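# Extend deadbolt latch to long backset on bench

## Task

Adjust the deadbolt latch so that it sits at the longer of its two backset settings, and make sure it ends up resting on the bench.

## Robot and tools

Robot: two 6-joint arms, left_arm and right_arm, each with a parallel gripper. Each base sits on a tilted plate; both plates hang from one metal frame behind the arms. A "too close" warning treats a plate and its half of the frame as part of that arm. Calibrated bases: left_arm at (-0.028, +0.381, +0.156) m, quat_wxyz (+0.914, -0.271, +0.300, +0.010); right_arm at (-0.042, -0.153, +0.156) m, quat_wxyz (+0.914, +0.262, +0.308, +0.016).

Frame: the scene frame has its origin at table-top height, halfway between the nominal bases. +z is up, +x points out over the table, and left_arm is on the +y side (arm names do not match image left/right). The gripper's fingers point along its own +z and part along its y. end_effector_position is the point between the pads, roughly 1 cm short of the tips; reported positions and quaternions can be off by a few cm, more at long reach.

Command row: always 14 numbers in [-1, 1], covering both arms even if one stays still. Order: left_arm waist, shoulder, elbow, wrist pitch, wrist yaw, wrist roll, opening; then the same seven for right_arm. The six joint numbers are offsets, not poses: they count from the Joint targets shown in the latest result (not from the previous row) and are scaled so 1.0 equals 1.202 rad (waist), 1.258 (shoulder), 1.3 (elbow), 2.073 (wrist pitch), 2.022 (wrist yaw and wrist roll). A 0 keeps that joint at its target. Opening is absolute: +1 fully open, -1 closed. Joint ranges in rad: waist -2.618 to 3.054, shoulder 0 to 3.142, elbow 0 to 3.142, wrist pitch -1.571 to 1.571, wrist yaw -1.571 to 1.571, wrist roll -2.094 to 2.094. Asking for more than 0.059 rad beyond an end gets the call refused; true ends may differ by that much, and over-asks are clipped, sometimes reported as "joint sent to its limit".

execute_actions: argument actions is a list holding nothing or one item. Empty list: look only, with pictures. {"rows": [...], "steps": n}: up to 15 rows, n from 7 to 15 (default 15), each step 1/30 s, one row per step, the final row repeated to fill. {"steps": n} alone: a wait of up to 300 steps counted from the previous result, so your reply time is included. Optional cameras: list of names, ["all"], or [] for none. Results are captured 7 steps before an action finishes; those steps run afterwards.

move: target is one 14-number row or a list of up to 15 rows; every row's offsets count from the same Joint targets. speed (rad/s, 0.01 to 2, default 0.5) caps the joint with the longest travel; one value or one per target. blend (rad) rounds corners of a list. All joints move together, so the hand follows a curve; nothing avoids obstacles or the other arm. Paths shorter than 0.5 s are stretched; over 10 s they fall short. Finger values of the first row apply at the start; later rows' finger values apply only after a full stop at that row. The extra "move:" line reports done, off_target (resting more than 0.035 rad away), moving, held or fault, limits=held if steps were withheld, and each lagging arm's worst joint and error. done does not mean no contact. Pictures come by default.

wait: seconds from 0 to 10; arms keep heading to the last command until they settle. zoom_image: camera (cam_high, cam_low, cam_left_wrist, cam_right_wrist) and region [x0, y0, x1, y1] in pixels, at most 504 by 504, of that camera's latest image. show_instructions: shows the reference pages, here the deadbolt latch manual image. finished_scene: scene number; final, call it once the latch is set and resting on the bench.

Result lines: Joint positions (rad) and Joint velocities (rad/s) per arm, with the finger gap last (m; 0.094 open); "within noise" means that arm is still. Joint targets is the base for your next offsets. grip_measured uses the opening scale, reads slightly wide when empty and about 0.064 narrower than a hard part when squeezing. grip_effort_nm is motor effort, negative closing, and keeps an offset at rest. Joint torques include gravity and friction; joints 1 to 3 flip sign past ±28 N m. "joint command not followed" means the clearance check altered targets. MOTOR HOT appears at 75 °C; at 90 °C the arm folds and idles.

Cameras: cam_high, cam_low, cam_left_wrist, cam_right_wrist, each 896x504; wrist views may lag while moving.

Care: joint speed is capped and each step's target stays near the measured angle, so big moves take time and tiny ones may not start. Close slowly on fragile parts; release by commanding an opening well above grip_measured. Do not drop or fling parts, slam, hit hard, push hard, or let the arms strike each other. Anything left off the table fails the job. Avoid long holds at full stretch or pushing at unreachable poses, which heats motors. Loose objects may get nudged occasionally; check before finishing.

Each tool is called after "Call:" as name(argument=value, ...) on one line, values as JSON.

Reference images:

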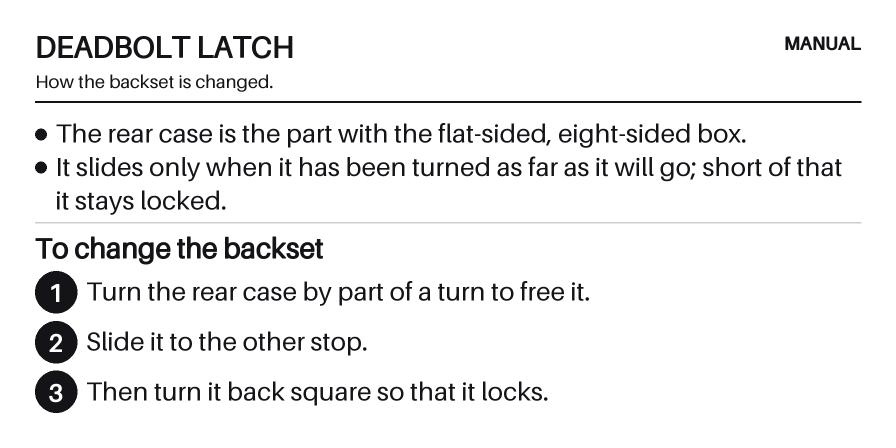

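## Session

Call:
execute_actions(actions=[])

Scene clock: 0.00 s of 4900.00 s.
left_arm: end_effector_position=(+0.4447, +0.1956, +0.3011) grip_measured=-0.985 grip_effort_nm=n/a end_effector_quat_wxyz=(+0.400, +0.503, +0.542, -0.542) | right_arm: end_effector_position=(-0.0519, -0.6557, +0.2041) grip_measured=+1.000 grip_effort_nm=n/a end_effector_quat_wxyz=(-0.005, +0.673, +0.357, -0.647)
Joint positions: left_arm=[-0.512 1.769 1.729 -0.882 0.679 1.168 0.001] | right_arm=[-1.59 1.478 1.2 -0.306 0.769 0.77 0.094]
Joint velocities: within noise
Joint torques (N m): no reading
Motor temperatures (°C): left_arm=[30 31 28 28 26 27 26] | right_arm=[30 36 34 29 28 26 29]
Heat: left arm: 31 °C; right arm: 36 °C.
Joint targets: left_arm=[-0.527 1.760 1.736 -0.884 0.697 1.169] | right_arm=[-1.600 1.471 1.205 -0.308 0.785 0.772]
camera_calibration:
cam_left_wrist: T_world_to_cam=[[-0.982494, 0.0926874, 0.1616, 0.371709], [-0.0879937, 0.533692, -0.841089, 0.225048], [-0.164203, -0.840584, -0.516193, 0.47865], [0, 0, 0, 1]] pos_world=[0.4636, 0.247787, 0.376293]
cam_right_wrist: T_world_to_cam=[[-0.481567, 0.746211, 0.459634, 0.372917], [0.292029, 0.631105, -0.718628, 0.614063], [-0.826324, -0.211841, -0.521835, 0.013251], [0, 0, 0, 1]] pos_world=[0.0112096, -0.663006, 0.276792]

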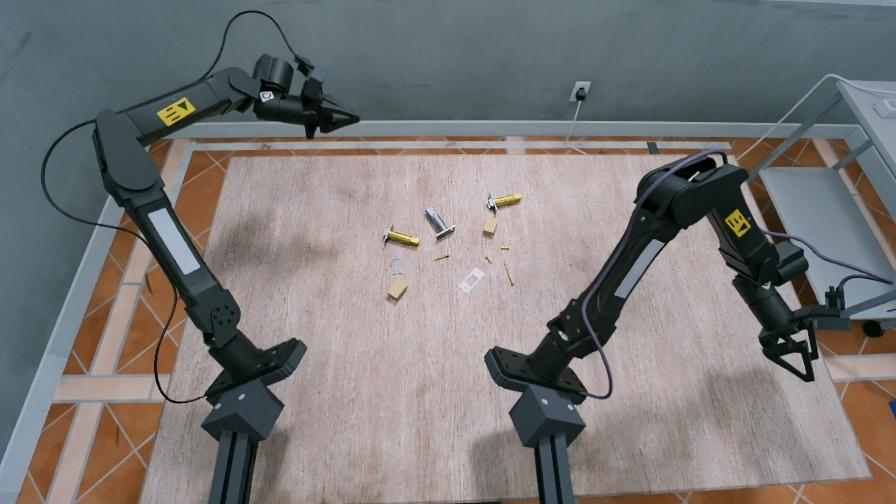

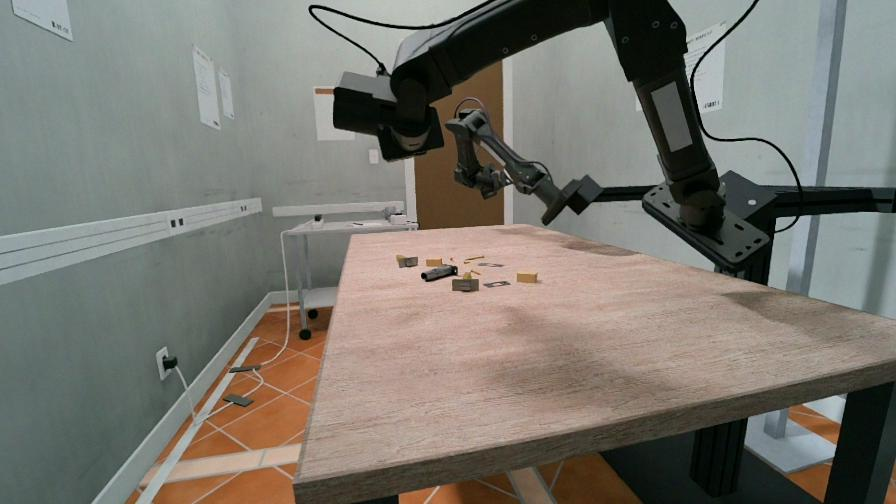

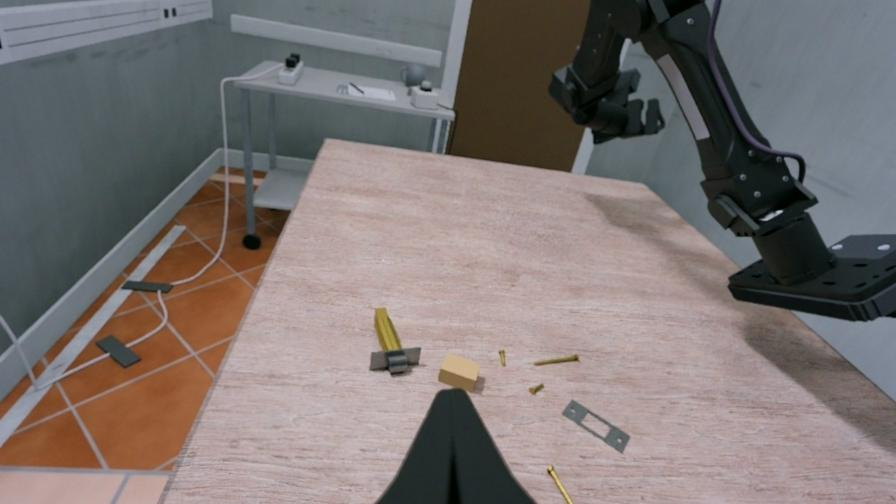

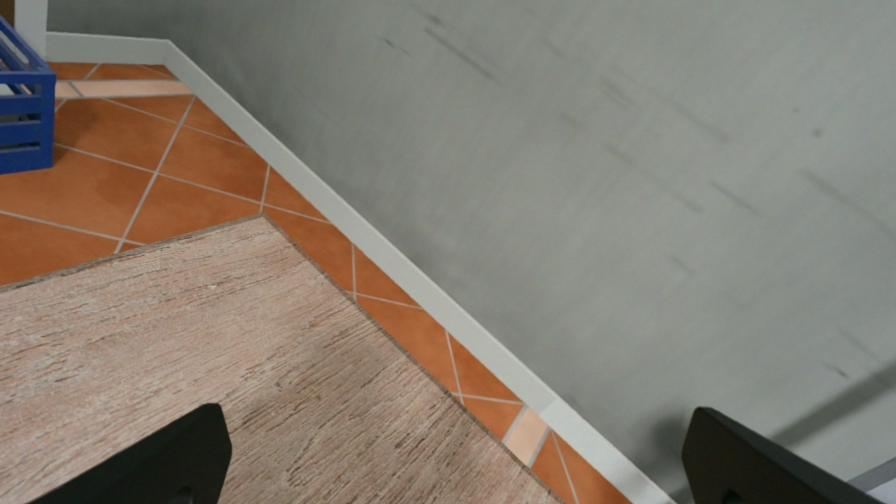

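Call:
zoom_image(camera="cam_high", region=[370, 180, 540, 310])

Call:
zoom_image(camera="cam_low", region=[385, 240, 555, 305])

Call:
zoom_image(camera="cam_left_wrist", region=[350, 290, 650, 504])

Scaled by 2.965 from the camera's 896x504 image, which has a finer 1280x720 frame.

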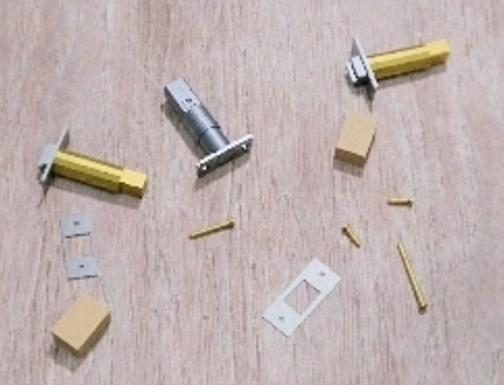

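Scaled by 2.965 from the camera's 896x504 image, which has a finer 1280x720 frame.

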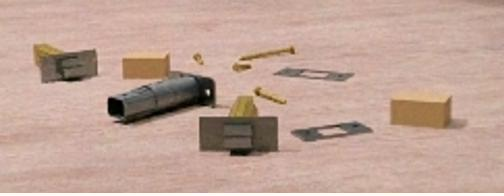

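Scaled by 1.680 from the camera's 896x504 image, which has a finer 1280x720 frame.

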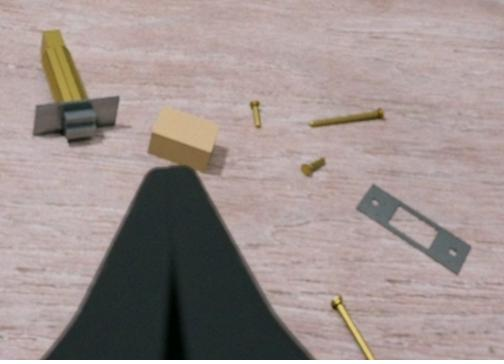

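Call:
move(target=[[0.02,0.02,-0.2,0.2,0,0,0, 0.25,-0.215,0.231,-0.1,-0.05,0,0.2],[0.148,0.093,-0.998,1.0,-0.027,-0.112,0.2, 0.832,-0.215,0.231,-0.434,-0.19,-0.134,0.0]], speed=1.2, blend=0.1, cameras=[])

Scene clock: 7.60 s of 4900.00 s.
left_arm: end_effector_position=(+0.3403, +0.1752, +0.1421) grip_measured=+0.198 grip_effort_nm=0.129 end_effector_quat_wxyz=(+0.600, +0.359, +0.617, -0.361) | right_arm: end_effector_position=(+0.2696, -0.4542, +0.1546) grip_measured=+0.002 grip_effort_nm=-0.061 end_effector_quat_wxyz=(-0.071, +0.508, +0.844, -0.154)
Joint positions: left_arm=[-0.351 1.862 0.441 1.181 0.634 0.95 0.056] | right_arm=[-0.603 1.188 1.51 -1.194 0.405 0.51 0.047]
Joint velocities: within noise
Joint torques (N m): left_arm=[-4.36 -4.64 1.05 1.1 0.54 -0.09] | right_arm=[0.39 -7.97 4.96 -0.24 0.13 -0.1]
Motor temperatures (°C): left_arm=[30 32 28 28 27 27 26] | right_arm=[30 38 34 30 28 26 29]
Heat: left arm: 32 °C; right arm: 38 °C.
Joint targets: left_arm=[-0.349 1.877 0.438 1.189 0.643 0.943] | right_arm=[-0.599 1.201 1.505 -1.208 0.401 0.501]
Kept back: nothing.
move: done
No camera images: "cameras" was empty.

Call:
move(target=[0,0,0,0.02,0,0,0.2, 1.0,0.45,0.05,0.05,0.198,-0.1,0.0], speed=1.2, cameras=[])

Call:
move(target=[0,0,0,0,0,0,0.2, 0.175,0.16,0,0.008,0.022,-0.027,0.0], speed=0.8)

Scene clock: 9.80 s of 4900.00 s.
left_arm: end_effector_position=(+0.3466, +0.1787, +0.1472) grip_measured=+0.198 grip_effort_nm=0.125 end_effector_quat_wxyz=(+0.615, +0.355, +0.612, -0.349) | right_arm: end_effector_position=(+0.3862, -0.0841, +0.1283) grip_measured=+0.002 grip_effort_nm=-0.061 end_effector_quat_wxyz=(-0.012, -0.113, +0.993, +0.001)
Joint positions: left_arm=[-0.351 1.862 0.441 1.222 0.634 0.95 0.056] | right_arm=[0.594 1.762 1.547 -1.117 0.786 0.31 0.047]
Joint velocities: within noise
Joint torques (N m): left_arm=[-4.31 -4.57 1.14 1.16 0.53 -0.09] | right_arm=[5.81 -6.05 5.87 0.14 0.14 -0.12]
Motor temperatures (°C): left_arm=[30 32 28 29 27 27 26] | right_arm=[30 38 34 30 28 26 29]
Heat: left arm: 32 °C; right arm: 38 °C.
Joint targets: left_arm=[-0.349 1.877 0.438 1.230 0.643 0.943] | right_arm=[0.602 1.766 1.570 -1.104 0.802 0.299]
Kept back: nothing.
move: done
No camera images: "cameras" was empty.

Scene clock: 10.83 s of 4900.00 s.
left_arm: end_effector_position=(+0.3466, +0.1787, +0.1473) grip_measured=+0.198 grip_effort_nm=0.125 end_effector_quat_wxyz=(+0.615, +0.355, +0.612, -0.349) | right_arm: end_effector_position=(+0.3467, +0.0139, +0.1330) grip_measured=+0.002 grip_effort_nm=-0.056 end_effector_quat_wxyz=(+0.002, -0.274, +0.962, +0.001)
Joint positions: left_arm=[-0.351 1.862 0.441 1.222 0.634 0.949 0.056] | right_arm=[0.803 1.972 1.559 -1.1 0.832 0.255 0.047]
Joint velocities: within noise
Joint torques (N m): left_arm=[-4.34 -4.62 1.02 1.16 0.53 -0.07] | right_arm=[7.06 -6.52 4.71 0.18 0.15 -0.13]
Motor temperatures (°C): left_arm=[31 32 28 29 27 27 26] | right_arm=[30 38 34 30 28 26 29]
Heat: left arm: 32 °C; right arm: 38 °C.
Joint targets: left_arm=[-0.349 1.877 0.438 1.230 0.643 0.942] | right_arm=[0.813 1.968 1.570 -1.088 0.846 0.244]
Kept back: nothing.
move: done
camera_calibration:
cam_left_wrist: T_world_to_cam=[[-0.860883, -0.507683, -0.0337321, 0.395688], [-0.197563, 0.394631, -0.897349, 0.167162], [0.468881, -0.765848, -0.440031, 0.124928], [0, 0, 0, 1]] pos_world=[0.31509, 0.230593, 0.218323]
cam_right_wrist: T_world_to_cam=[[0.519083, -0.854668, -0.00973792, -0.164355], [-0.772901, -0.474225, 0.421585, 0.256902], [-0.364933, -0.211311, -0.906737, 0.338583], [0, 0, 0, 1]] pos_world=[0.407434, 0.0529067, 0.197099]

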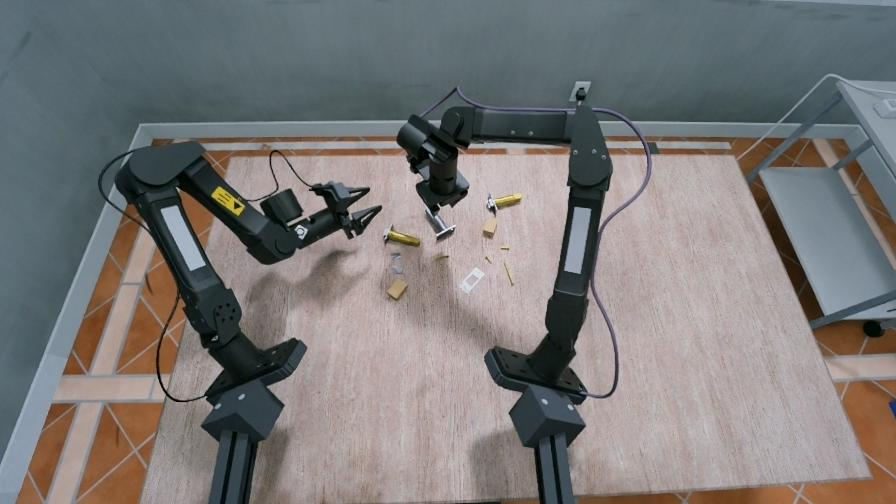

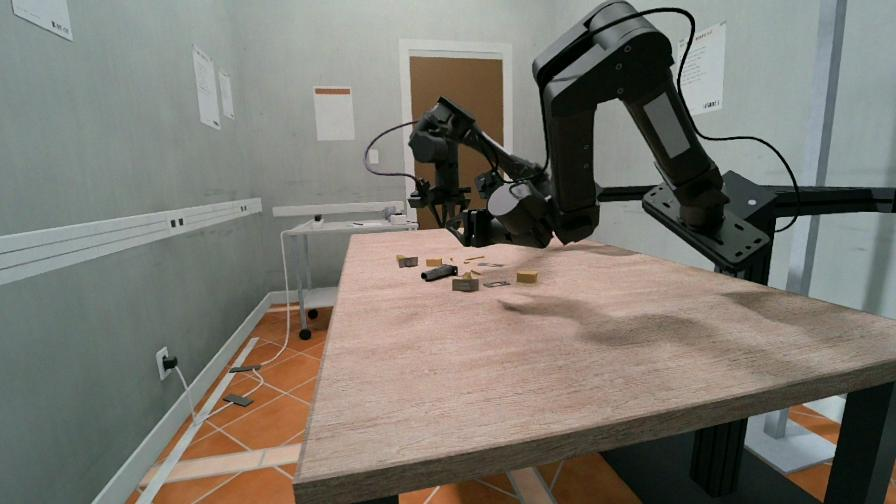

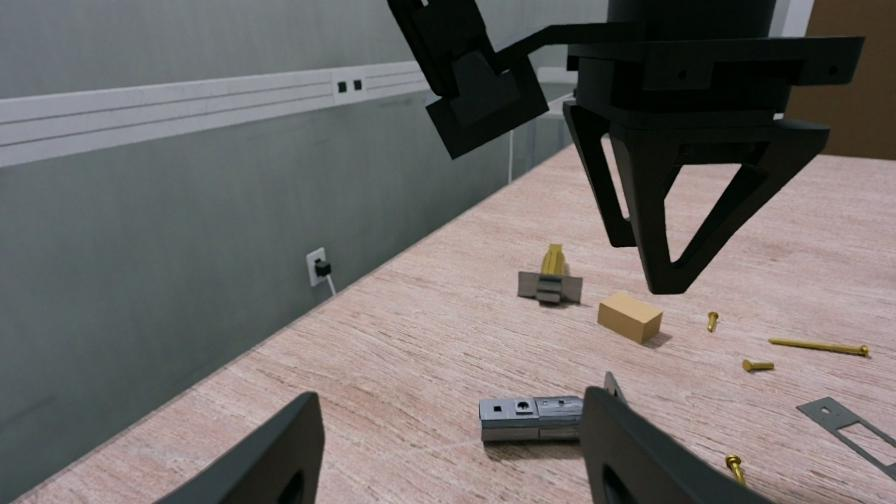

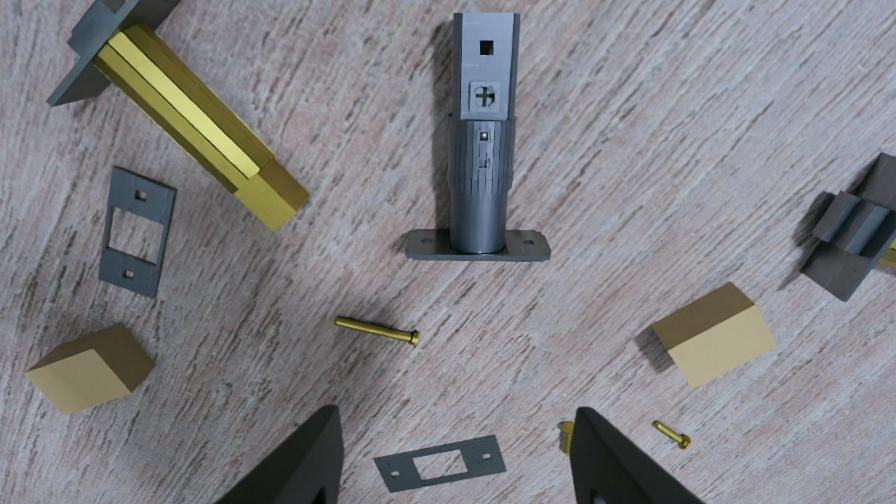

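Call:
move(target=[0,0,0,0,0,0,0.2, -0.132,0.06,-0.088,0.15,-0.021,-0.11,0.0], speed=0.4, cameras=["cam_right_wrist","cam_left_wrist"])

Scene clock: 13.93 s of 4900.00 s.
left_arm: end_effector_position=(+0.3467, +0.1787, +0.1473) grip_measured=+0.198 grip_effort_nm=0.125 end_effector_quat_wxyz=(+0.615, +0.355, +0.612, -0.349) | right_arm: end_effector_position=(+0.3598, +0.0127, +0.0599) grip_measured=+0.002 grip_effort_nm=-0.061 end_effector_quat_wxyz=(+0.001, -0.275, +0.962, -0.002)
Joint positions: left_arm=[-0.351 1.862 0.441 1.223 0.634 0.949 0.056] | right_arm=[0.647 2.031 1.467 -0.791 0.816 0.033 0.047]
Joint velocities: within noise
Joint torques (N m): left_arm=[-4.27 -4.62 1.06 1.14 0.53 -0.07] | right_arm=[7.01 -6.11 2.48 0.2 -0.15 -0.11]
Motor temperatures (°C): left_arm=[31 32 28 29 27 27 26] | right_arm=[31 38 34 30 28 26 29]
Heat: left arm: 32 °C; right arm: 38 °C.
Joint targets: left_arm=[-0.349 1.877 0.438 1.230 0.643 0.942] | right_arm=[0.654 2.043 1.456 -0.776 0.803 0.022]
Kept back: nothing.
move: done
camera_calibration:
cam_left_wrist: T_world_to_cam=[[-0.860747, -0.507899, -0.0339573, 0.39578], [-0.197403, 0.394544, -0.897422, 0.167175], [0.469197, -0.765751, -0.439864, 0.124796], [0, 0, 0, 1]] pos_world=[0.315113, 0.230621, 0.218359]
cam_right_wrist: T_world_to_cam=[[0.520322, -0.853962, -0.00370033, -0.173711], [-0.771818, -0.472116, 0.425914, 0.296629], [-0.365461, -0.218756, -0.904756, 0.276945], [0, 0, 0, 1]] pos_world=[0.420542, 0.0522846, 0.123586]
Images, in order (width x height): cam_left_wrist 896x504, cam_right_wrist 896x504.

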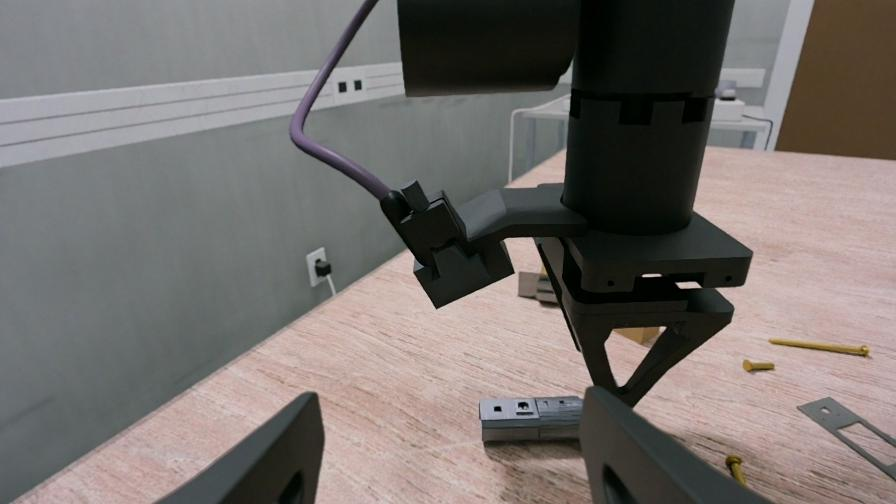

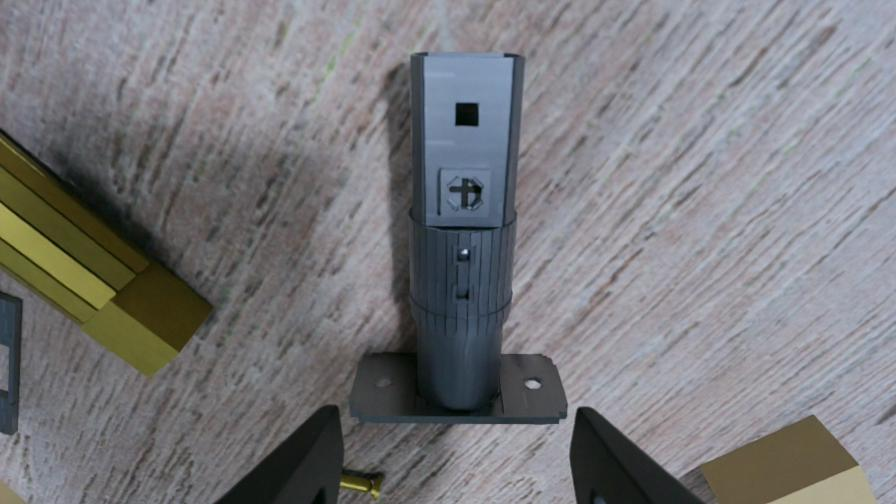

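Call:
move(target=[0,0,0,0,0,0,0.2, -0.052,0.031,-0.032,0.0685,-0.010,-0.0435,0.0], speed=0.25, cameras=["cam_right_wrist","cam_left_wrist"])

Scene clock: 18.80 s of 4900.00 s.
left_arm: end_effector_position=(+0.3467, +0.1788, +0.1474) grip_measured=+0.198 grip_effort_nm=0.125 end_effector_quat_wxyz=(+0.615, +0.354, +0.612, -0.349) | right_arm: end_effector_position=(+0.3603, +0.0138, +0.0272) grip_measured=+0.002 grip_effort_nm=-0.061 end_effector_quat_wxyz=(+0.002, -0.276, +0.961, +0.001)
Joint positions: left_arm=[-0.351 1.862 0.441 1.223 0.634 0.949 0.056] | right_arm=[0.587 2.067 1.426 -0.649 0.796 -0.055 0.047]
Joint velocities: within noise
Joint torques (N m): left_arm=[-4.3 -4.68 1.06 1.16 0.52 -0.09] | right_arm=[6.83 -6.17 2.19 0.2 -0.16 -0.12]
Motor temperatures (°C): left_arm=[31 32 28 30 27 27 26] | right_arm=[31 38 34 30 28 26 29]
Heat: left arm: 32 °C; right arm: 38 °C.
Joint targets: left_arm=[-0.349 1.877 0.438 1.230 0.643 0.942] | right_arm=[0.591 2.082 1.414 -0.634 0.783 -0.066]
Kept back: nothing.
move: done
camera_calibration:
cam_left_wrist: T_world_to_cam=[[-0.860612, -0.508114, -0.0341824, 0.395872], [-0.197244, 0.394457, -0.897495, 0.167187], [0.469513, -0.765653, -0.439697, 0.124665], [0, 0, 0, 1]] pos_world=[0.315137, 0.23065, 0.218396]
cam_right_wrist: T_world_to_cam=[[0.521773, -0.853043, -0.00842915, -0.173538], [-0.770855, -0.475688, 0.423679, 0.311231], [-0.365426, -0.214566, -0.905773, 0.247817], [0, 0, 0, 1]] pos_world=[0.42102, 0.0531862, 0.0911407]
Images, in order (width x height): cam_left_wrist 896x504, cam_right_wrist 896x504.

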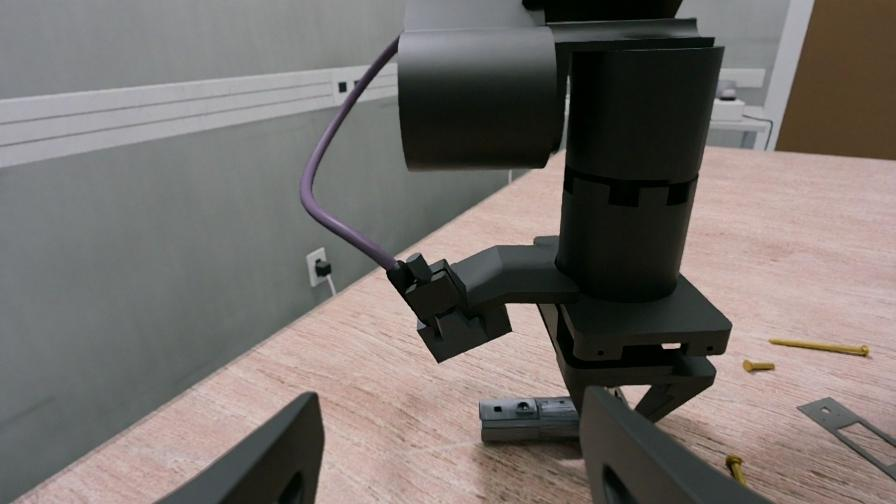

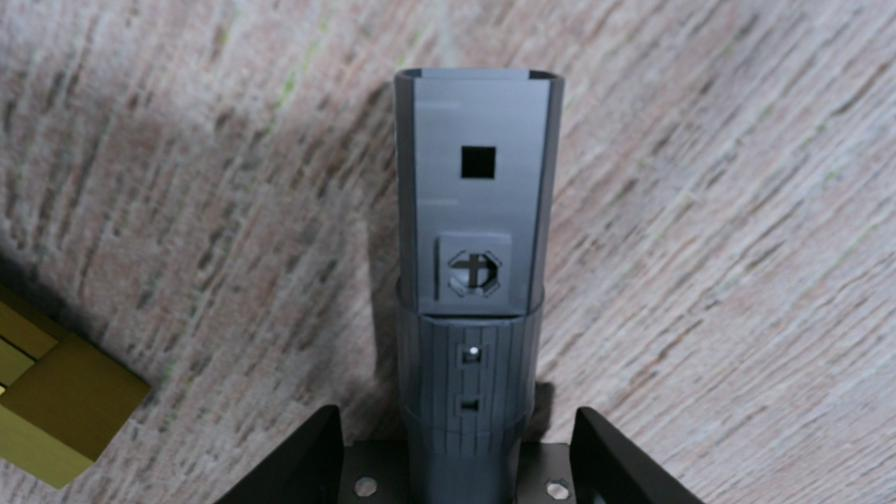

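Call:
move(target=[0,0,0,0,0,0,0.2, -0.002,-0.04,-0.015,0.003,0,0,0.0], speed=0.25, cameras=["cam_right_wrist"])

Scene clock: 20.30 s of 4900.00 s.
left_arm: end_effector_position=(+0.3467, +0.1788, +0.1474) grip_measured=+0.198 grip_effort_nm=0.120 end_effector_quat_wxyz=(+0.615, +0.354, +0.612, -0.349) | right_arm: end_effector_position=(+0.3563, +0.0127, +0.0266) grip_measured=+0.002 grip_effort_nm=-0.061 end_effector_quat_wxyz=(+0.000, -0.277, +0.961, +0.001)
Joint positions: left_arm=[-0.351 1.862 0.441 1.223 0.634 0.949 0.056] | right_arm=[0.587 2.06 1.407 -0.642 0.795 -0.055 0.047]
Joint velocities: within noise
Joint torques (N m): left_arm=[-4.41 -4.62 1.01 1.14 0.53 -0.08] | right_arm=[6.61 -9.57 2.11 0.2 -0.14 -0.11]
Motor temperatures (°C): left_arm=[31 32 28 30 27 27 26] | right_arm=[32 38 34 30 28 26 29]
Heat: left arm: 32 °C; right arm: 38 °C.
Joint targets: left_arm=[-0.349 1.877 0.438 1.230 0.643 0.942] | right_arm=[0.589 2.032 1.395 -0.628 0.783 -0.066]
Kept back: nothing.
move: done
camera_calibration:
cam_right_wrist: T_world_to_cam=[[0.525181, -0.850931, -0.0100932, -0.173646], [-0.767425, -0.478701, 0.426502, 0.30658], [-0.367756, -0.216245, -0.90443, 0.246332], [0, 0, 0, 1]] pos_world=[0.417063, 0.0522682, 0.0902804]
Images, in order (width x height): cam_right_wrist 896x504.

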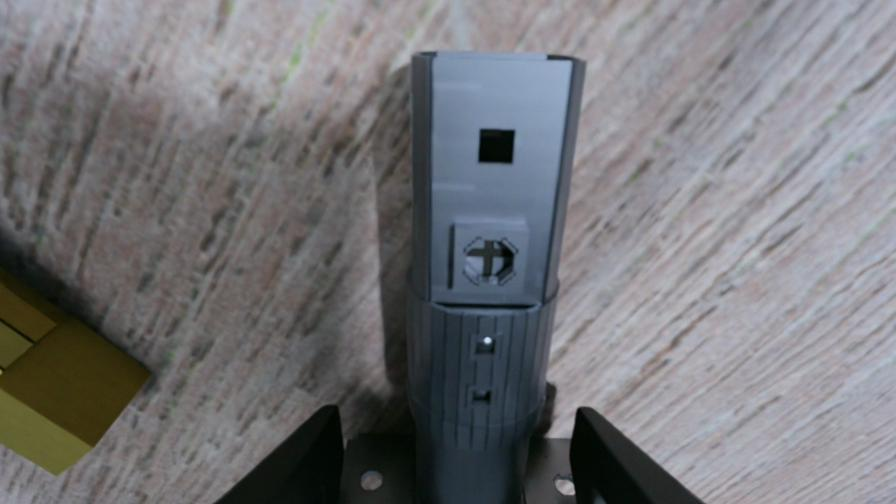

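Call:
move(target=[[0,0,0,0,0,0,0.2, 0,0,0,0,0,0,-0.45],[0,0,0,0,0,0,0.2, 0,0,0,0,0,0,-0.6],[0,0,0,0,0,0,0.2, 0,0,0,0,0,0,-0.8]], cameras=["cam_right_wrist"])

Scene clock: 23.10 s of 4900.00 s.
left_arm: end_effector_position=(+0.3467, +0.1788, +0.1474) grip_measured=+0.198 grip_effort_nm=0.125 end_effector_quat_wxyz=(+0.615, +0.354, +0.612, -0.349) | right_arm: end_effector_position=(+0.3565, +0.0126, +0.0266) grip_measured=-0.566 grip_effort_nm=-0.984 end_effector_quat_wxyz=(+0.000, -0.277, +0.961, +0.001)
Joint positions: left_arm=[-0.351 1.862 0.441 1.223 0.634 0.949 0.056] | right_arm=[0.587 2.06 1.407 -0.642 0.794 -0.056 0.02]
Joint velocities: within noise
Joint torques (N m): left_arm=[-4.37 -4.7 1.11 1.16 0.53 -0.07] | right_arm=[6.63 -9.55 2.14 0.19 -0.14 -0.1]
Motor temperatures (°C): left_arm=[31 32 28 30 27 27 26] | right_arm=[32 38 34 29 28 26 29]
Heat: left arm: 32 °C; right arm: 38 °C.
Joint targets: left_arm=[-0.349 1.877 0.438 1.230 0.643 0.943] | right_arm=[0.589 2.032 1.395 -0.628 0.783 -0.066]
Kept back: nothing.
move: done
camera_calibration:
cam_right_wrist: T_world_to_cam=[[0.524919, -0.851089, -0.0103454, -0.17371], [-0.767718, -0.478677, 0.426002, 0.306843], [-0.367518, -0.215674, -0.904663, 0.246309], [0, 0, 0, 1]] pos_world=[0.417275, 0.0521589, 0.090314]
Images, in order (width x height): cam_right_wrist 896x504.

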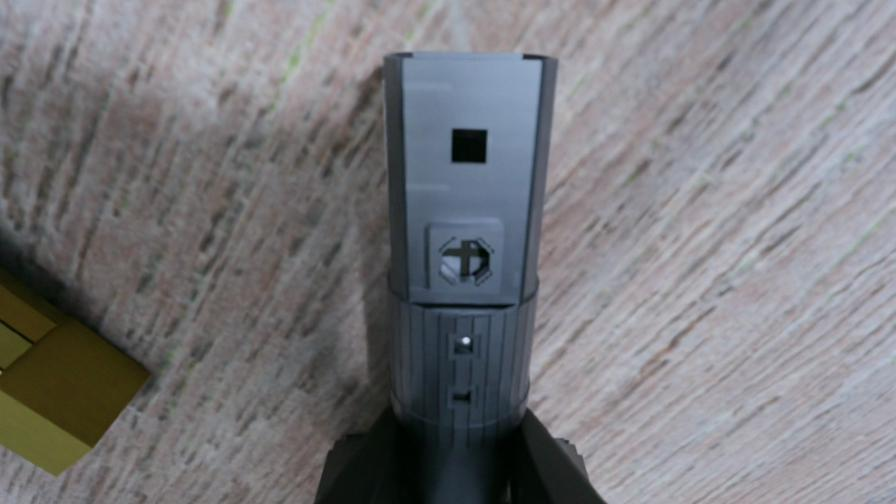

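Call:
move(target=[[0,0,0,0,0,0,0.2, 0.063,-0.0175,0.067,-0.085,0.020,0.055,-0.8],[0,0,0,0,0,0,0.2, 0.020,0.049,0.243,-0.152,0.003,-0.746,-0.8]], speed=[0.4,0.8], blend=0.03)

Scene clock: 27.20 s of 4900.00 s.
left_arm: end_effector_position=(+0.3468, +0.1788, +0.1473) grip_measured=+0.198 grip_effort_nm=0.125 end_effector_quat_wxyz=(+0.615, +0.354, +0.612, -0.348) | right_arm: end_effector_position=(+0.4037, +0.0014, +0.0691) grip_measured=-0.566 grip_effort_nm=-0.989 end_effector_quat_wxyz=(+0.002, +0.867, -0.497, +0.002)
Joint positions: left_arm=[-0.351 1.862 0.441 1.223 0.634 0.949 0.056] | right_arm=[0.608 2.078 1.686 -0.926 0.808 -1.563 0.02]
Joint velocities: within noise
Joint torques (N m): left_arm=[-4.27 -4.66 1.13 1.18 0.53 -0.07] | right_arm=[7.24 -6.56 5.85 -0.13 -0.21 -0.11]
Motor temperatures (°C): left_arm=[31 32 28 30 27 27 26] | right_arm=[32 39 34 29 28 26 29]
Heat: left arm: 32 °C; right arm: 39 °C.
Joint targets: left_arm=[-0.349 1.877 0.438 1.230 0.643 0.943] | right_arm=[0.613 2.094 1.711 -0.943 0.789 -1.574]
Kept back: nothing.
move: done
camera_calibration:
cam_left_wrist: T_world_to_cam=[[-0.860502, -0.508298, -0.0341832, 0.395906], [-0.197473, 0.394651, -0.89736, 0.167162], [0.469617, -0.76543, -0.439973, 0.124605], [0, 0, 0, 1]] pos_world=[0.315171, 0.230644, 0.21836]
cam_right_wrist: T_world_to_cam=[[0.867777, 0.496846, -0.0103425, -0.347902], [0.451928, -0.780326, 0.432264, -0.172817], [0.206698, -0.379783, -0.901688, 0.0678692], [0, 0, 0, 1]] pos_world=[0.365974, 0.0637755, 0.132301]

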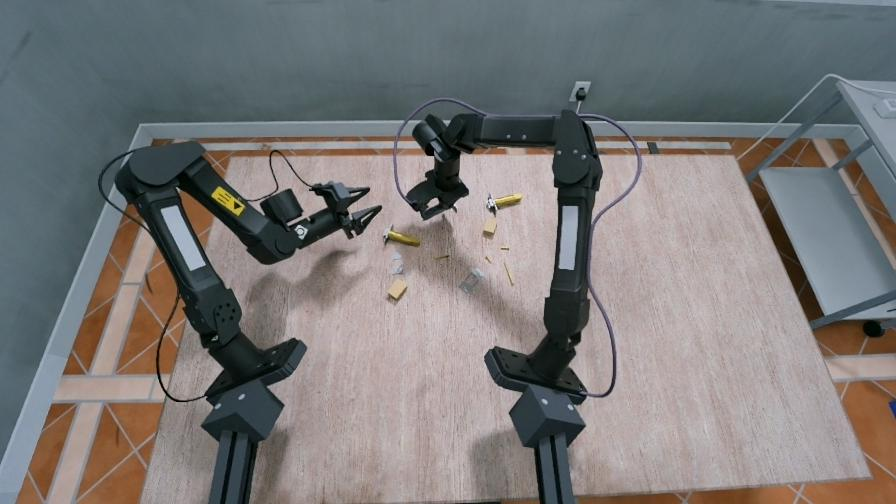

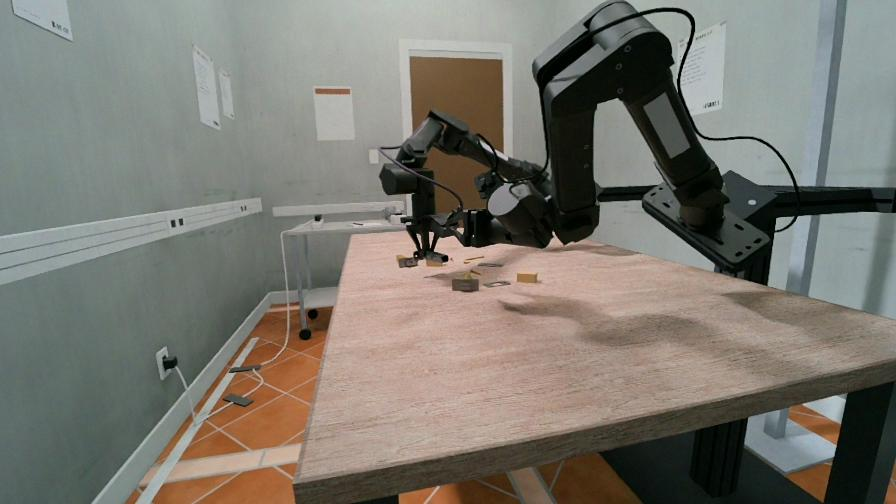

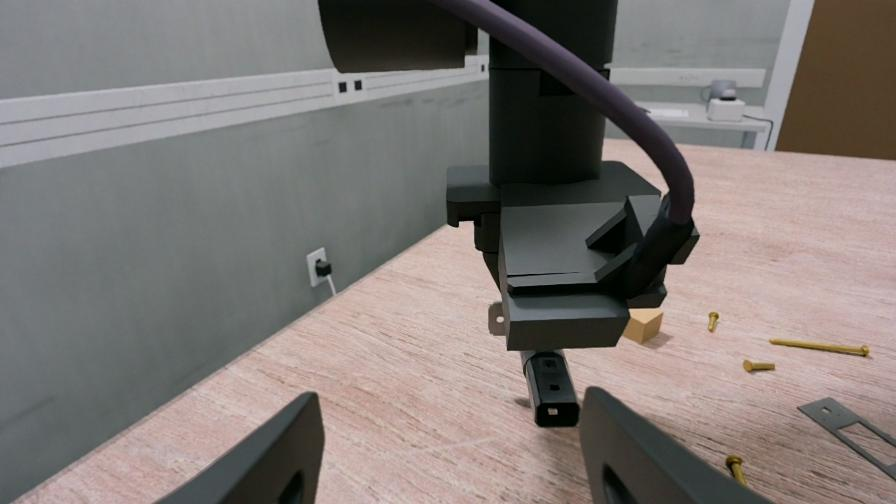

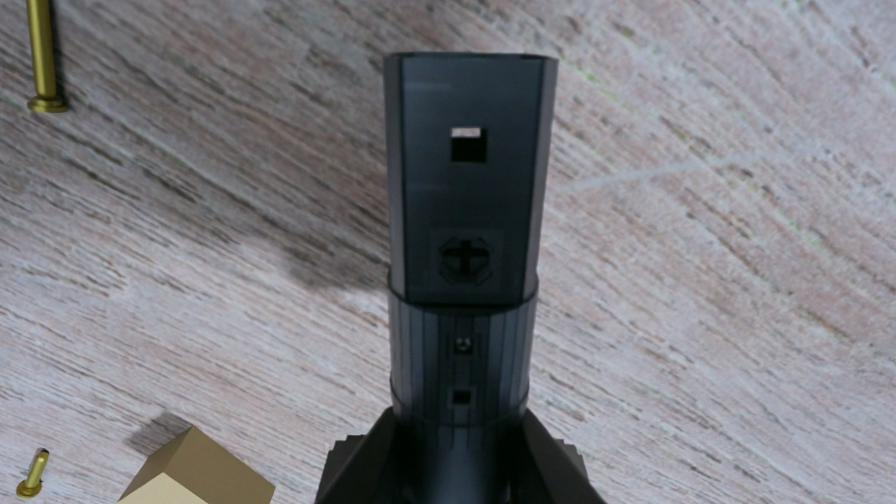

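Call:
move(target=[0,0,0,0,0,0,0.2, -0.057,0.035,-0.051,0.087,-0.012,-0.0465,-0.8], speed=0.3, cameras=["cam_left_wrist","cam_right_wrist"])

Scene clock: 29.20 s of 4900.00 s.
left_arm: end_effector_position=(+0.3468, +0.1788, +0.1473) grip_measured=+0.198 grip_effort_nm=0.120 end_effector_quat_wxyz=(+0.615, +0.354, +0.612, -0.348) | right_arm: end_effector_position=(+0.4088, +0.0026, +0.0288) grip_measured=-0.566 grip_effort_nm=-0.984 end_effector_quat_wxyz=(+0.001, +0.866, -0.500, +0.001)
Joint positions: left_arm=[-0.351 1.862 0.441 1.223 0.634 0.949 0.056] | right_arm=[0.536 2.127 1.655 -0.774 0.784 -1.657 0.02]
Joint velocities: within noise
Joint torques (N m): left_arm=[-4.3 -4.64 1.11 1.17 0.53 -0.08] | right_arm=[7.5 -7.27 2.67 0.16 -0.22 -0.12]
Motor temperatures (°C): left_arm=[31 32 28 30 27 27 26] | right_arm=[33 39 34 29 28 26 29]
Heat: left arm: 32 °C; right arm: 39 °C.
Joint targets: left_arm=[-0.349 1.877 0.438 1.230 0.643 0.943] | right_arm=[0.545 2.138 1.644 -0.763 0.765 -1.668]
Kept back: nothing.
move: done
camera_calibration:
cam_left_wrist: T_world_to_cam=[[-0.860502, -0.508298, -0.0341832, 0.395906], [-0.197473, 0.394651, -0.89736, 0.167162], [0.469617, -0.76543, -0.439973, 0.124605], [0, 0, 0, 1]] pos_world=[0.315171, 0.230644, 0.21836]
cam_right_wrist: T_world_to_cam=[[0.870711, 0.491732, -0.00788295, -0.354554], [0.447135, -0.784867, 0.429016, -0.154598], [0.204774, -0.377073, -0.903263, 0.0317752], [0, 0, 0, 1]] pos_world=[0.371334, 0.0649882, 0.0922314]
Images, in order (width x height): cam_left_wrist 896x504, cam_right_wrist 896x504.

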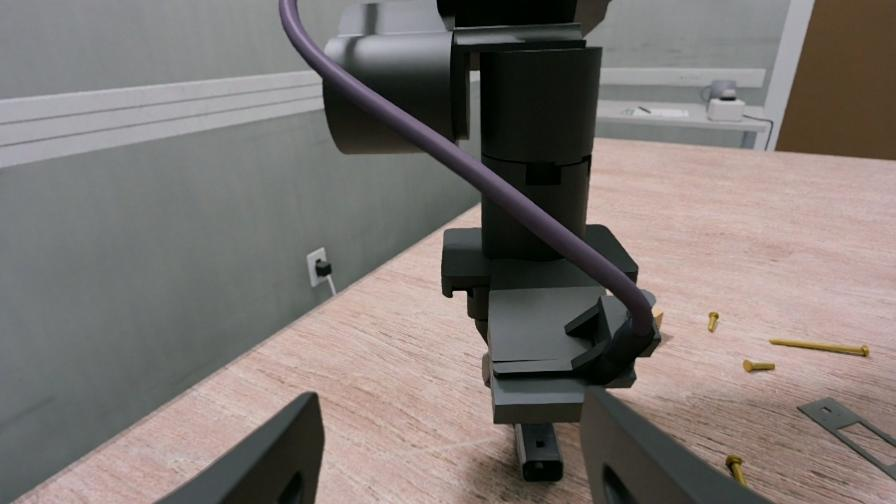

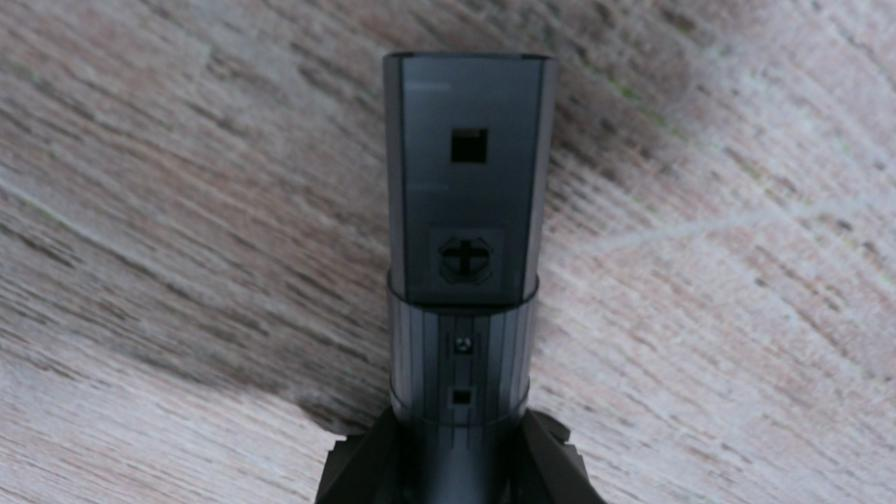

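Call:
move(target=[[0,0,0,0,0,0,0.2, 0,0.004,0,0,0,0,-0.8],[0,0,0,0,0,0,0.2, 0,0.004,0,0,0,0,-0.5],[0,0,0,0,0,0,0.2, 0,0.004,0,0,0,0,0.0]], speed=0.3, cameras=["cam_right_wrist"])

Scene clock: 31.73 s of 4900.00 s.
left_arm: end_effector_position=(+0.3468, +0.1788, +0.1473) grip_measured=+0.198 grip_effort_nm=0.129 end_effector_quat_wxyz=(+0.615, +0.354, +0.612, -0.348) | right_arm: end_effector_position=(+0.4089, +0.0029, +0.0288) grip_measured=-0.002 grip_effort_nm=0.149 end_effector_quat_wxyz=(+0.000, +0.866, -0.500, +0.001)
Joint positions: left_arm=[-0.351 1.862 0.441 1.223 0.634 0.949 0.056] | right_arm=[0.536 2.127 1.655 -0.773 0.783 -1.658 0.047]
Joint velocities: within noise
Joint torques (N m): left_arm=[-4.36 -4.67 1.09 1.14 0.53 -0.09] | right_arm=[7.5 -6.87 2.65 0.16 -0.21 -0.11]
Motor temperatures (°C): left_arm=[31 32 28 30 27 27 26] | right_arm=[33 39 34 29 28 26 29]
Heat: left arm: 32 °C; right arm: 39 °C.
Joint targets: left_arm=[-0.349 1.877 0.438 1.230 0.643 0.943] | right_arm=[0.545 2.143 1.644 -0.763 0.765 -1.668]
Kept back: nothing.
move: done
camera_calibration:
cam_right_wrist: T_world_to_cam=[[0.870921, 0.491373, -0.00698538, -0.354905], [0.446695, -0.785648, 0.428044, -0.15422], [0.204841, -0.375913, -0.903731, 0.0318388], [0, 0, 0, 1]] pos_world=[0.371462, 0.0651965, 0.0923077]
Images, in order (width x height): cam_right_wrist 896x504.

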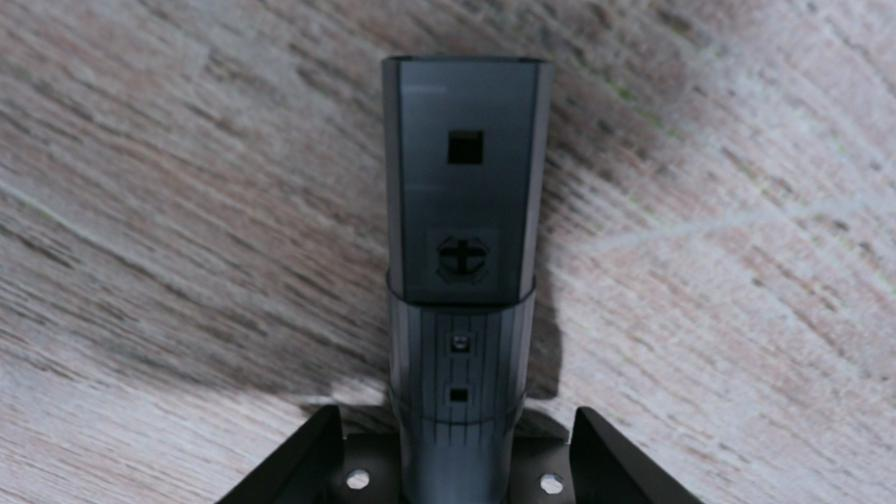

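Call:
move(target=[[0,0,0,0,0,0,0.2, 0.008,-0.03,0.0215,-0.0116,0.012,0,0.0],[0,0,0,0,0,0,0.2, 0.067,-0.068,0.058,-0.088,0.025,0.05,0.0],[0,0,0,0,0,0,0.2, 0.067,-0.068,0.058,-0.088,0.025,1.0,0.0]], speed=[0.3,0.4,1.8], blend=[0.01,0.02,0], cameras=[])

Call:
move(target=[0,0,0,0,0,0,0.2, 0,0,0,0,0,0.614,0.0], speed=1.5, cameras=["cam_right_wrist","cam_left_wrist"])

Scene clock: 35.10 s of 4900.00 s.
left_arm: end_effector_position=(+0.3468, +0.1788, +0.1473) grip_measured=+0.198 grip_effort_nm=0.125 end_effector_quat_wxyz=(+0.615, +0.354, +0.612, -0.348) | right_arm: end_effector_position=(+0.4086, -0.0008, +0.0706) grip_measured=-0.002 grip_effort_nm=0.139 end_effector_quat_wxyz=(+0.003, -0.092, +0.996, -0.003)
Joint positions: left_arm=[-0.351 1.862 0.441 1.223 0.634 0.949 0.056] | right_arm=[0.603 2.078 1.702 -0.932 0.809 0.342 0.047]
Joint velocities: within noise
Joint torques (N m): left_arm=[-4.33 -4.64 1.13 1.16 0.55 -0.09] | right_arm=[8.49 -9.5 5.23 -0.08 0.08 0.11]
Motor temperatures (°C): left_arm=[31 32 28 31 27 27 26] | right_arm=[33 39 34 29 28 26 29]
Heat: left arm: 32 °C; right arm: 39 °C.
Joint targets: left_arm=[-0.349 1.877 0.438 1.230 0.643 0.943] | right_arm=[0.625 2.057 1.720 -0.946 0.816 0.354]
Kept back: nothing.
move: done
No camera images: "cameras" was empty.

Scene clock: 37.00 s of 4900.00 s.
left_arm: end_effector_position=(+0.3468, +0.1788, +0.1474) grip_measured=+0.198 grip_effort_nm=0.125 end_effector_quat_wxyz=(+0.616, +0.354, +0.612, -0.348) | right_arm: end_effector_position=(+0.4086, -0.0008, +0.0706) grip_measured=-0.002 grip_effort_nm=0.139 end_effector_quat_wxyz=(+0.004, +0.504, +0.863, -0.001)
Joint positions: left_arm=[-0.351 1.862 0.441 1.223 0.634 0.949 0.056] | right_arm=[0.603 2.078 1.702 -0.932 0.809 1.584 0.047]
Joint velocities: within noise
Joint torques (N m): left_arm=[-4.33 -4.63 1.01 1.14 0.53 -0.07] | right_arm=[8.49 -9.51 5.23 -0.09 0.08 0.11]
Motor temperatures (°C): left_arm=[31 32 28 31 27 27 26] | right_arm=[33 40 34 29 28 26 29]
Heat: left arm: 32 °C; right arm: 40 °C.
Joint targets: left_arm=[-0.349 1.877 0.438 1.230 0.643 0.943] | right_arm=[0.625 2.057 1.720 -0.945 0.816 1.595]
Kept back: nothing.
move: done
camera_calibration:
cam_left_wrist: T_world_to_cam=[[-0.860366, -0.508513, -0.0344082, 0.395998], [-0.197314, 0.394564, -0.897433, 0.167174], [0.469933, -0.765332, -0.439806, 0.124473], [0, 0, 0, 1]] pos_world=[0.315195, 0.230672, 0.218397]
cam_right_wrist: T_world_to_cam=[[-0.875593, -0.48293, -0.0107701, 0.360625], [-0.442311, 0.792586, 0.419724, 0.190142], [-0.194161, 0.372271, -0.907588, 0.232193], [0, 0, 0, 1]] pos_world=[0.444945, -0.0629859, 0.134813]
Images, in order (width x height): cam_left_wrist 896x504, cam_right_wrist 896x504.

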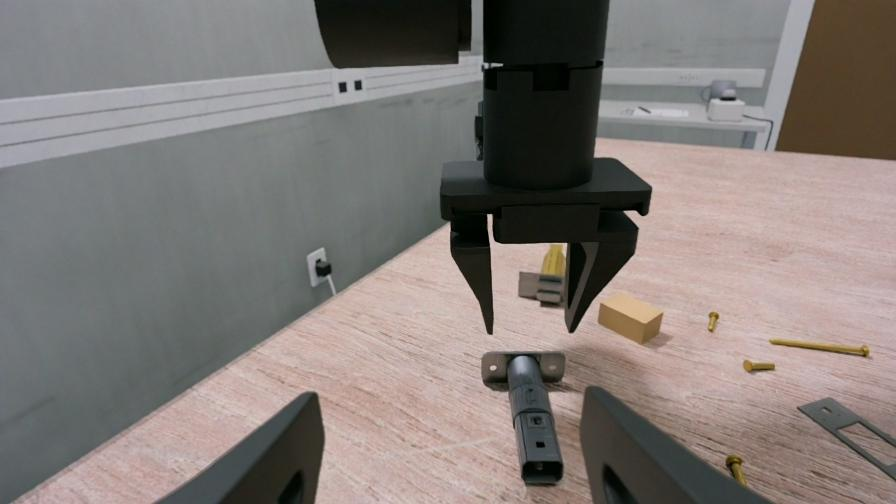

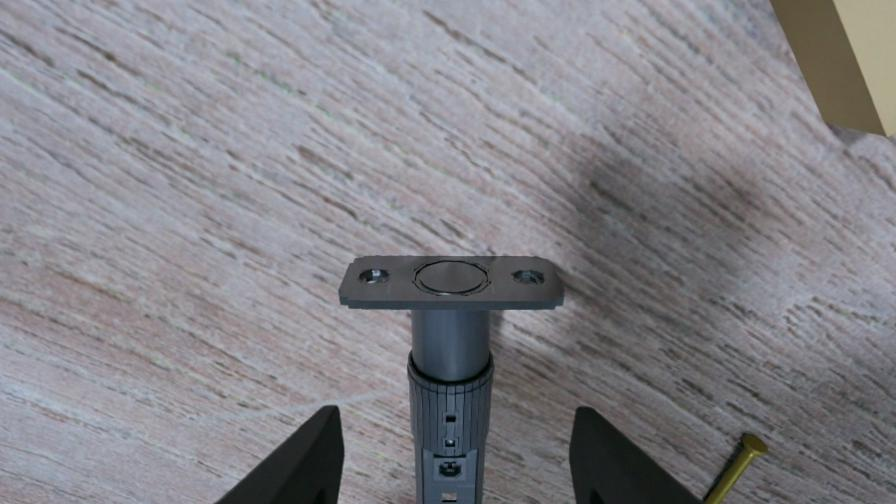

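Call:
move(target=[[0,0,0,0,0,0,0.2, -0.011,0.025,-0.021,0.01,-0.013,-0.01,0.0],[0,0,0,0,0,0,0.2, -0.042,0.046,-0.0415,0.051,-0.019,-0.032,0.0]], speed=0.3, blend=0.01, cameras=["cam_right_wrist","cam_left_wrist"])

Scene clock: 39.03 s of 4900.00 s.
left_arm: end_effector_position=(+0.3468, +0.1788, +0.1474) grip_measured=+0.198 grip_effort_nm=0.129 end_effector_quat_wxyz=(+0.616, +0.354, +0.612, -0.348) | right_arm: end_effector_position=(+0.4080, +0.0032, +0.0494) grip_measured=-0.002 grip_effort_nm=0.144 end_effector_quat_wxyz=(-0.003, +0.506, +0.863, +0.003)
Joint positions: left_arm=[-0.351 1.862 0.441 1.223 0.634 0.949 0.056] | right_arm=[0.569 2.102 1.677 -0.851 0.784 1.541 0.047]
Joint velocities: within noise
Joint torques (N m): left_arm=[-4.33 -4.62 1.01 1.15 0.54 -0.08] | right_arm=[7.28 -6.93 2.65 0.16 -0.09 -0.11]
Motor temperatures (°C): left_arm=[31 32 28 31 27 27 26] | right_arm=[34 40 34 29 28 26 29]
Heat: left arm: 32 °C; right arm: 40 °C.
Joint targets: left_arm=[-0.349 1.877 0.438 1.230 0.643 0.943] | right_arm=[0.575 2.115 1.666 -0.840 0.777 1.530]
Kept back: nothing.
move: done
camera_calibration:
cam_left_wrist: T_world_to_cam=[[-0.860366, -0.508513, -0.0344082, 0.395998], [-0.197314, 0.394564, -0.897433, 0.167174], [0.469933, -0.765332, -0.439806, 0.124473], [0, 0, 0, 1]] pos_world=[0.315195, 0.230672, 0.218397]
cam_right_wrist: T_world_to_cam=[[-0.877361, -0.47973, -0.0098313, 0.362416], [-0.43612, 0.788727, 0.433255, 0.192472], [-0.200091, 0.384409, -0.901218, 0.213486], [0, 0, 0, 1]] pos_world=[0.444627, -0.0600124, 0.112571]
Images, in order (width x height): cam_left_wrist 896x504, cam_right_wrist 896x504.

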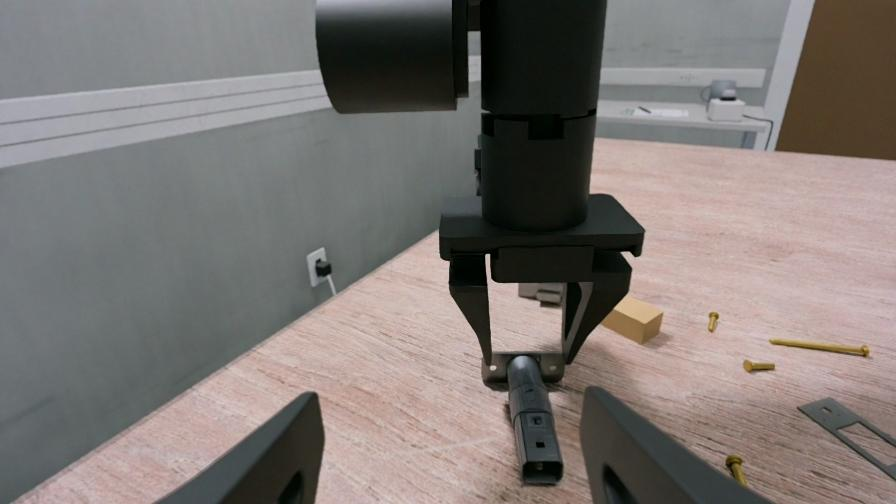

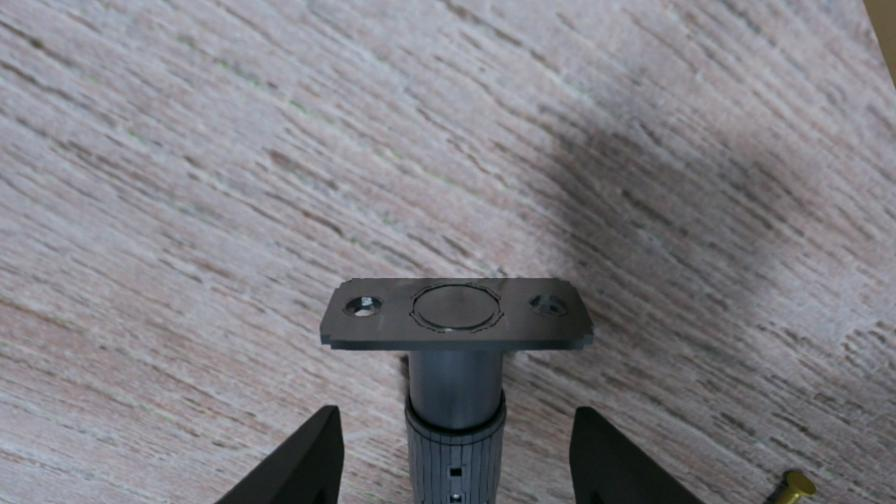

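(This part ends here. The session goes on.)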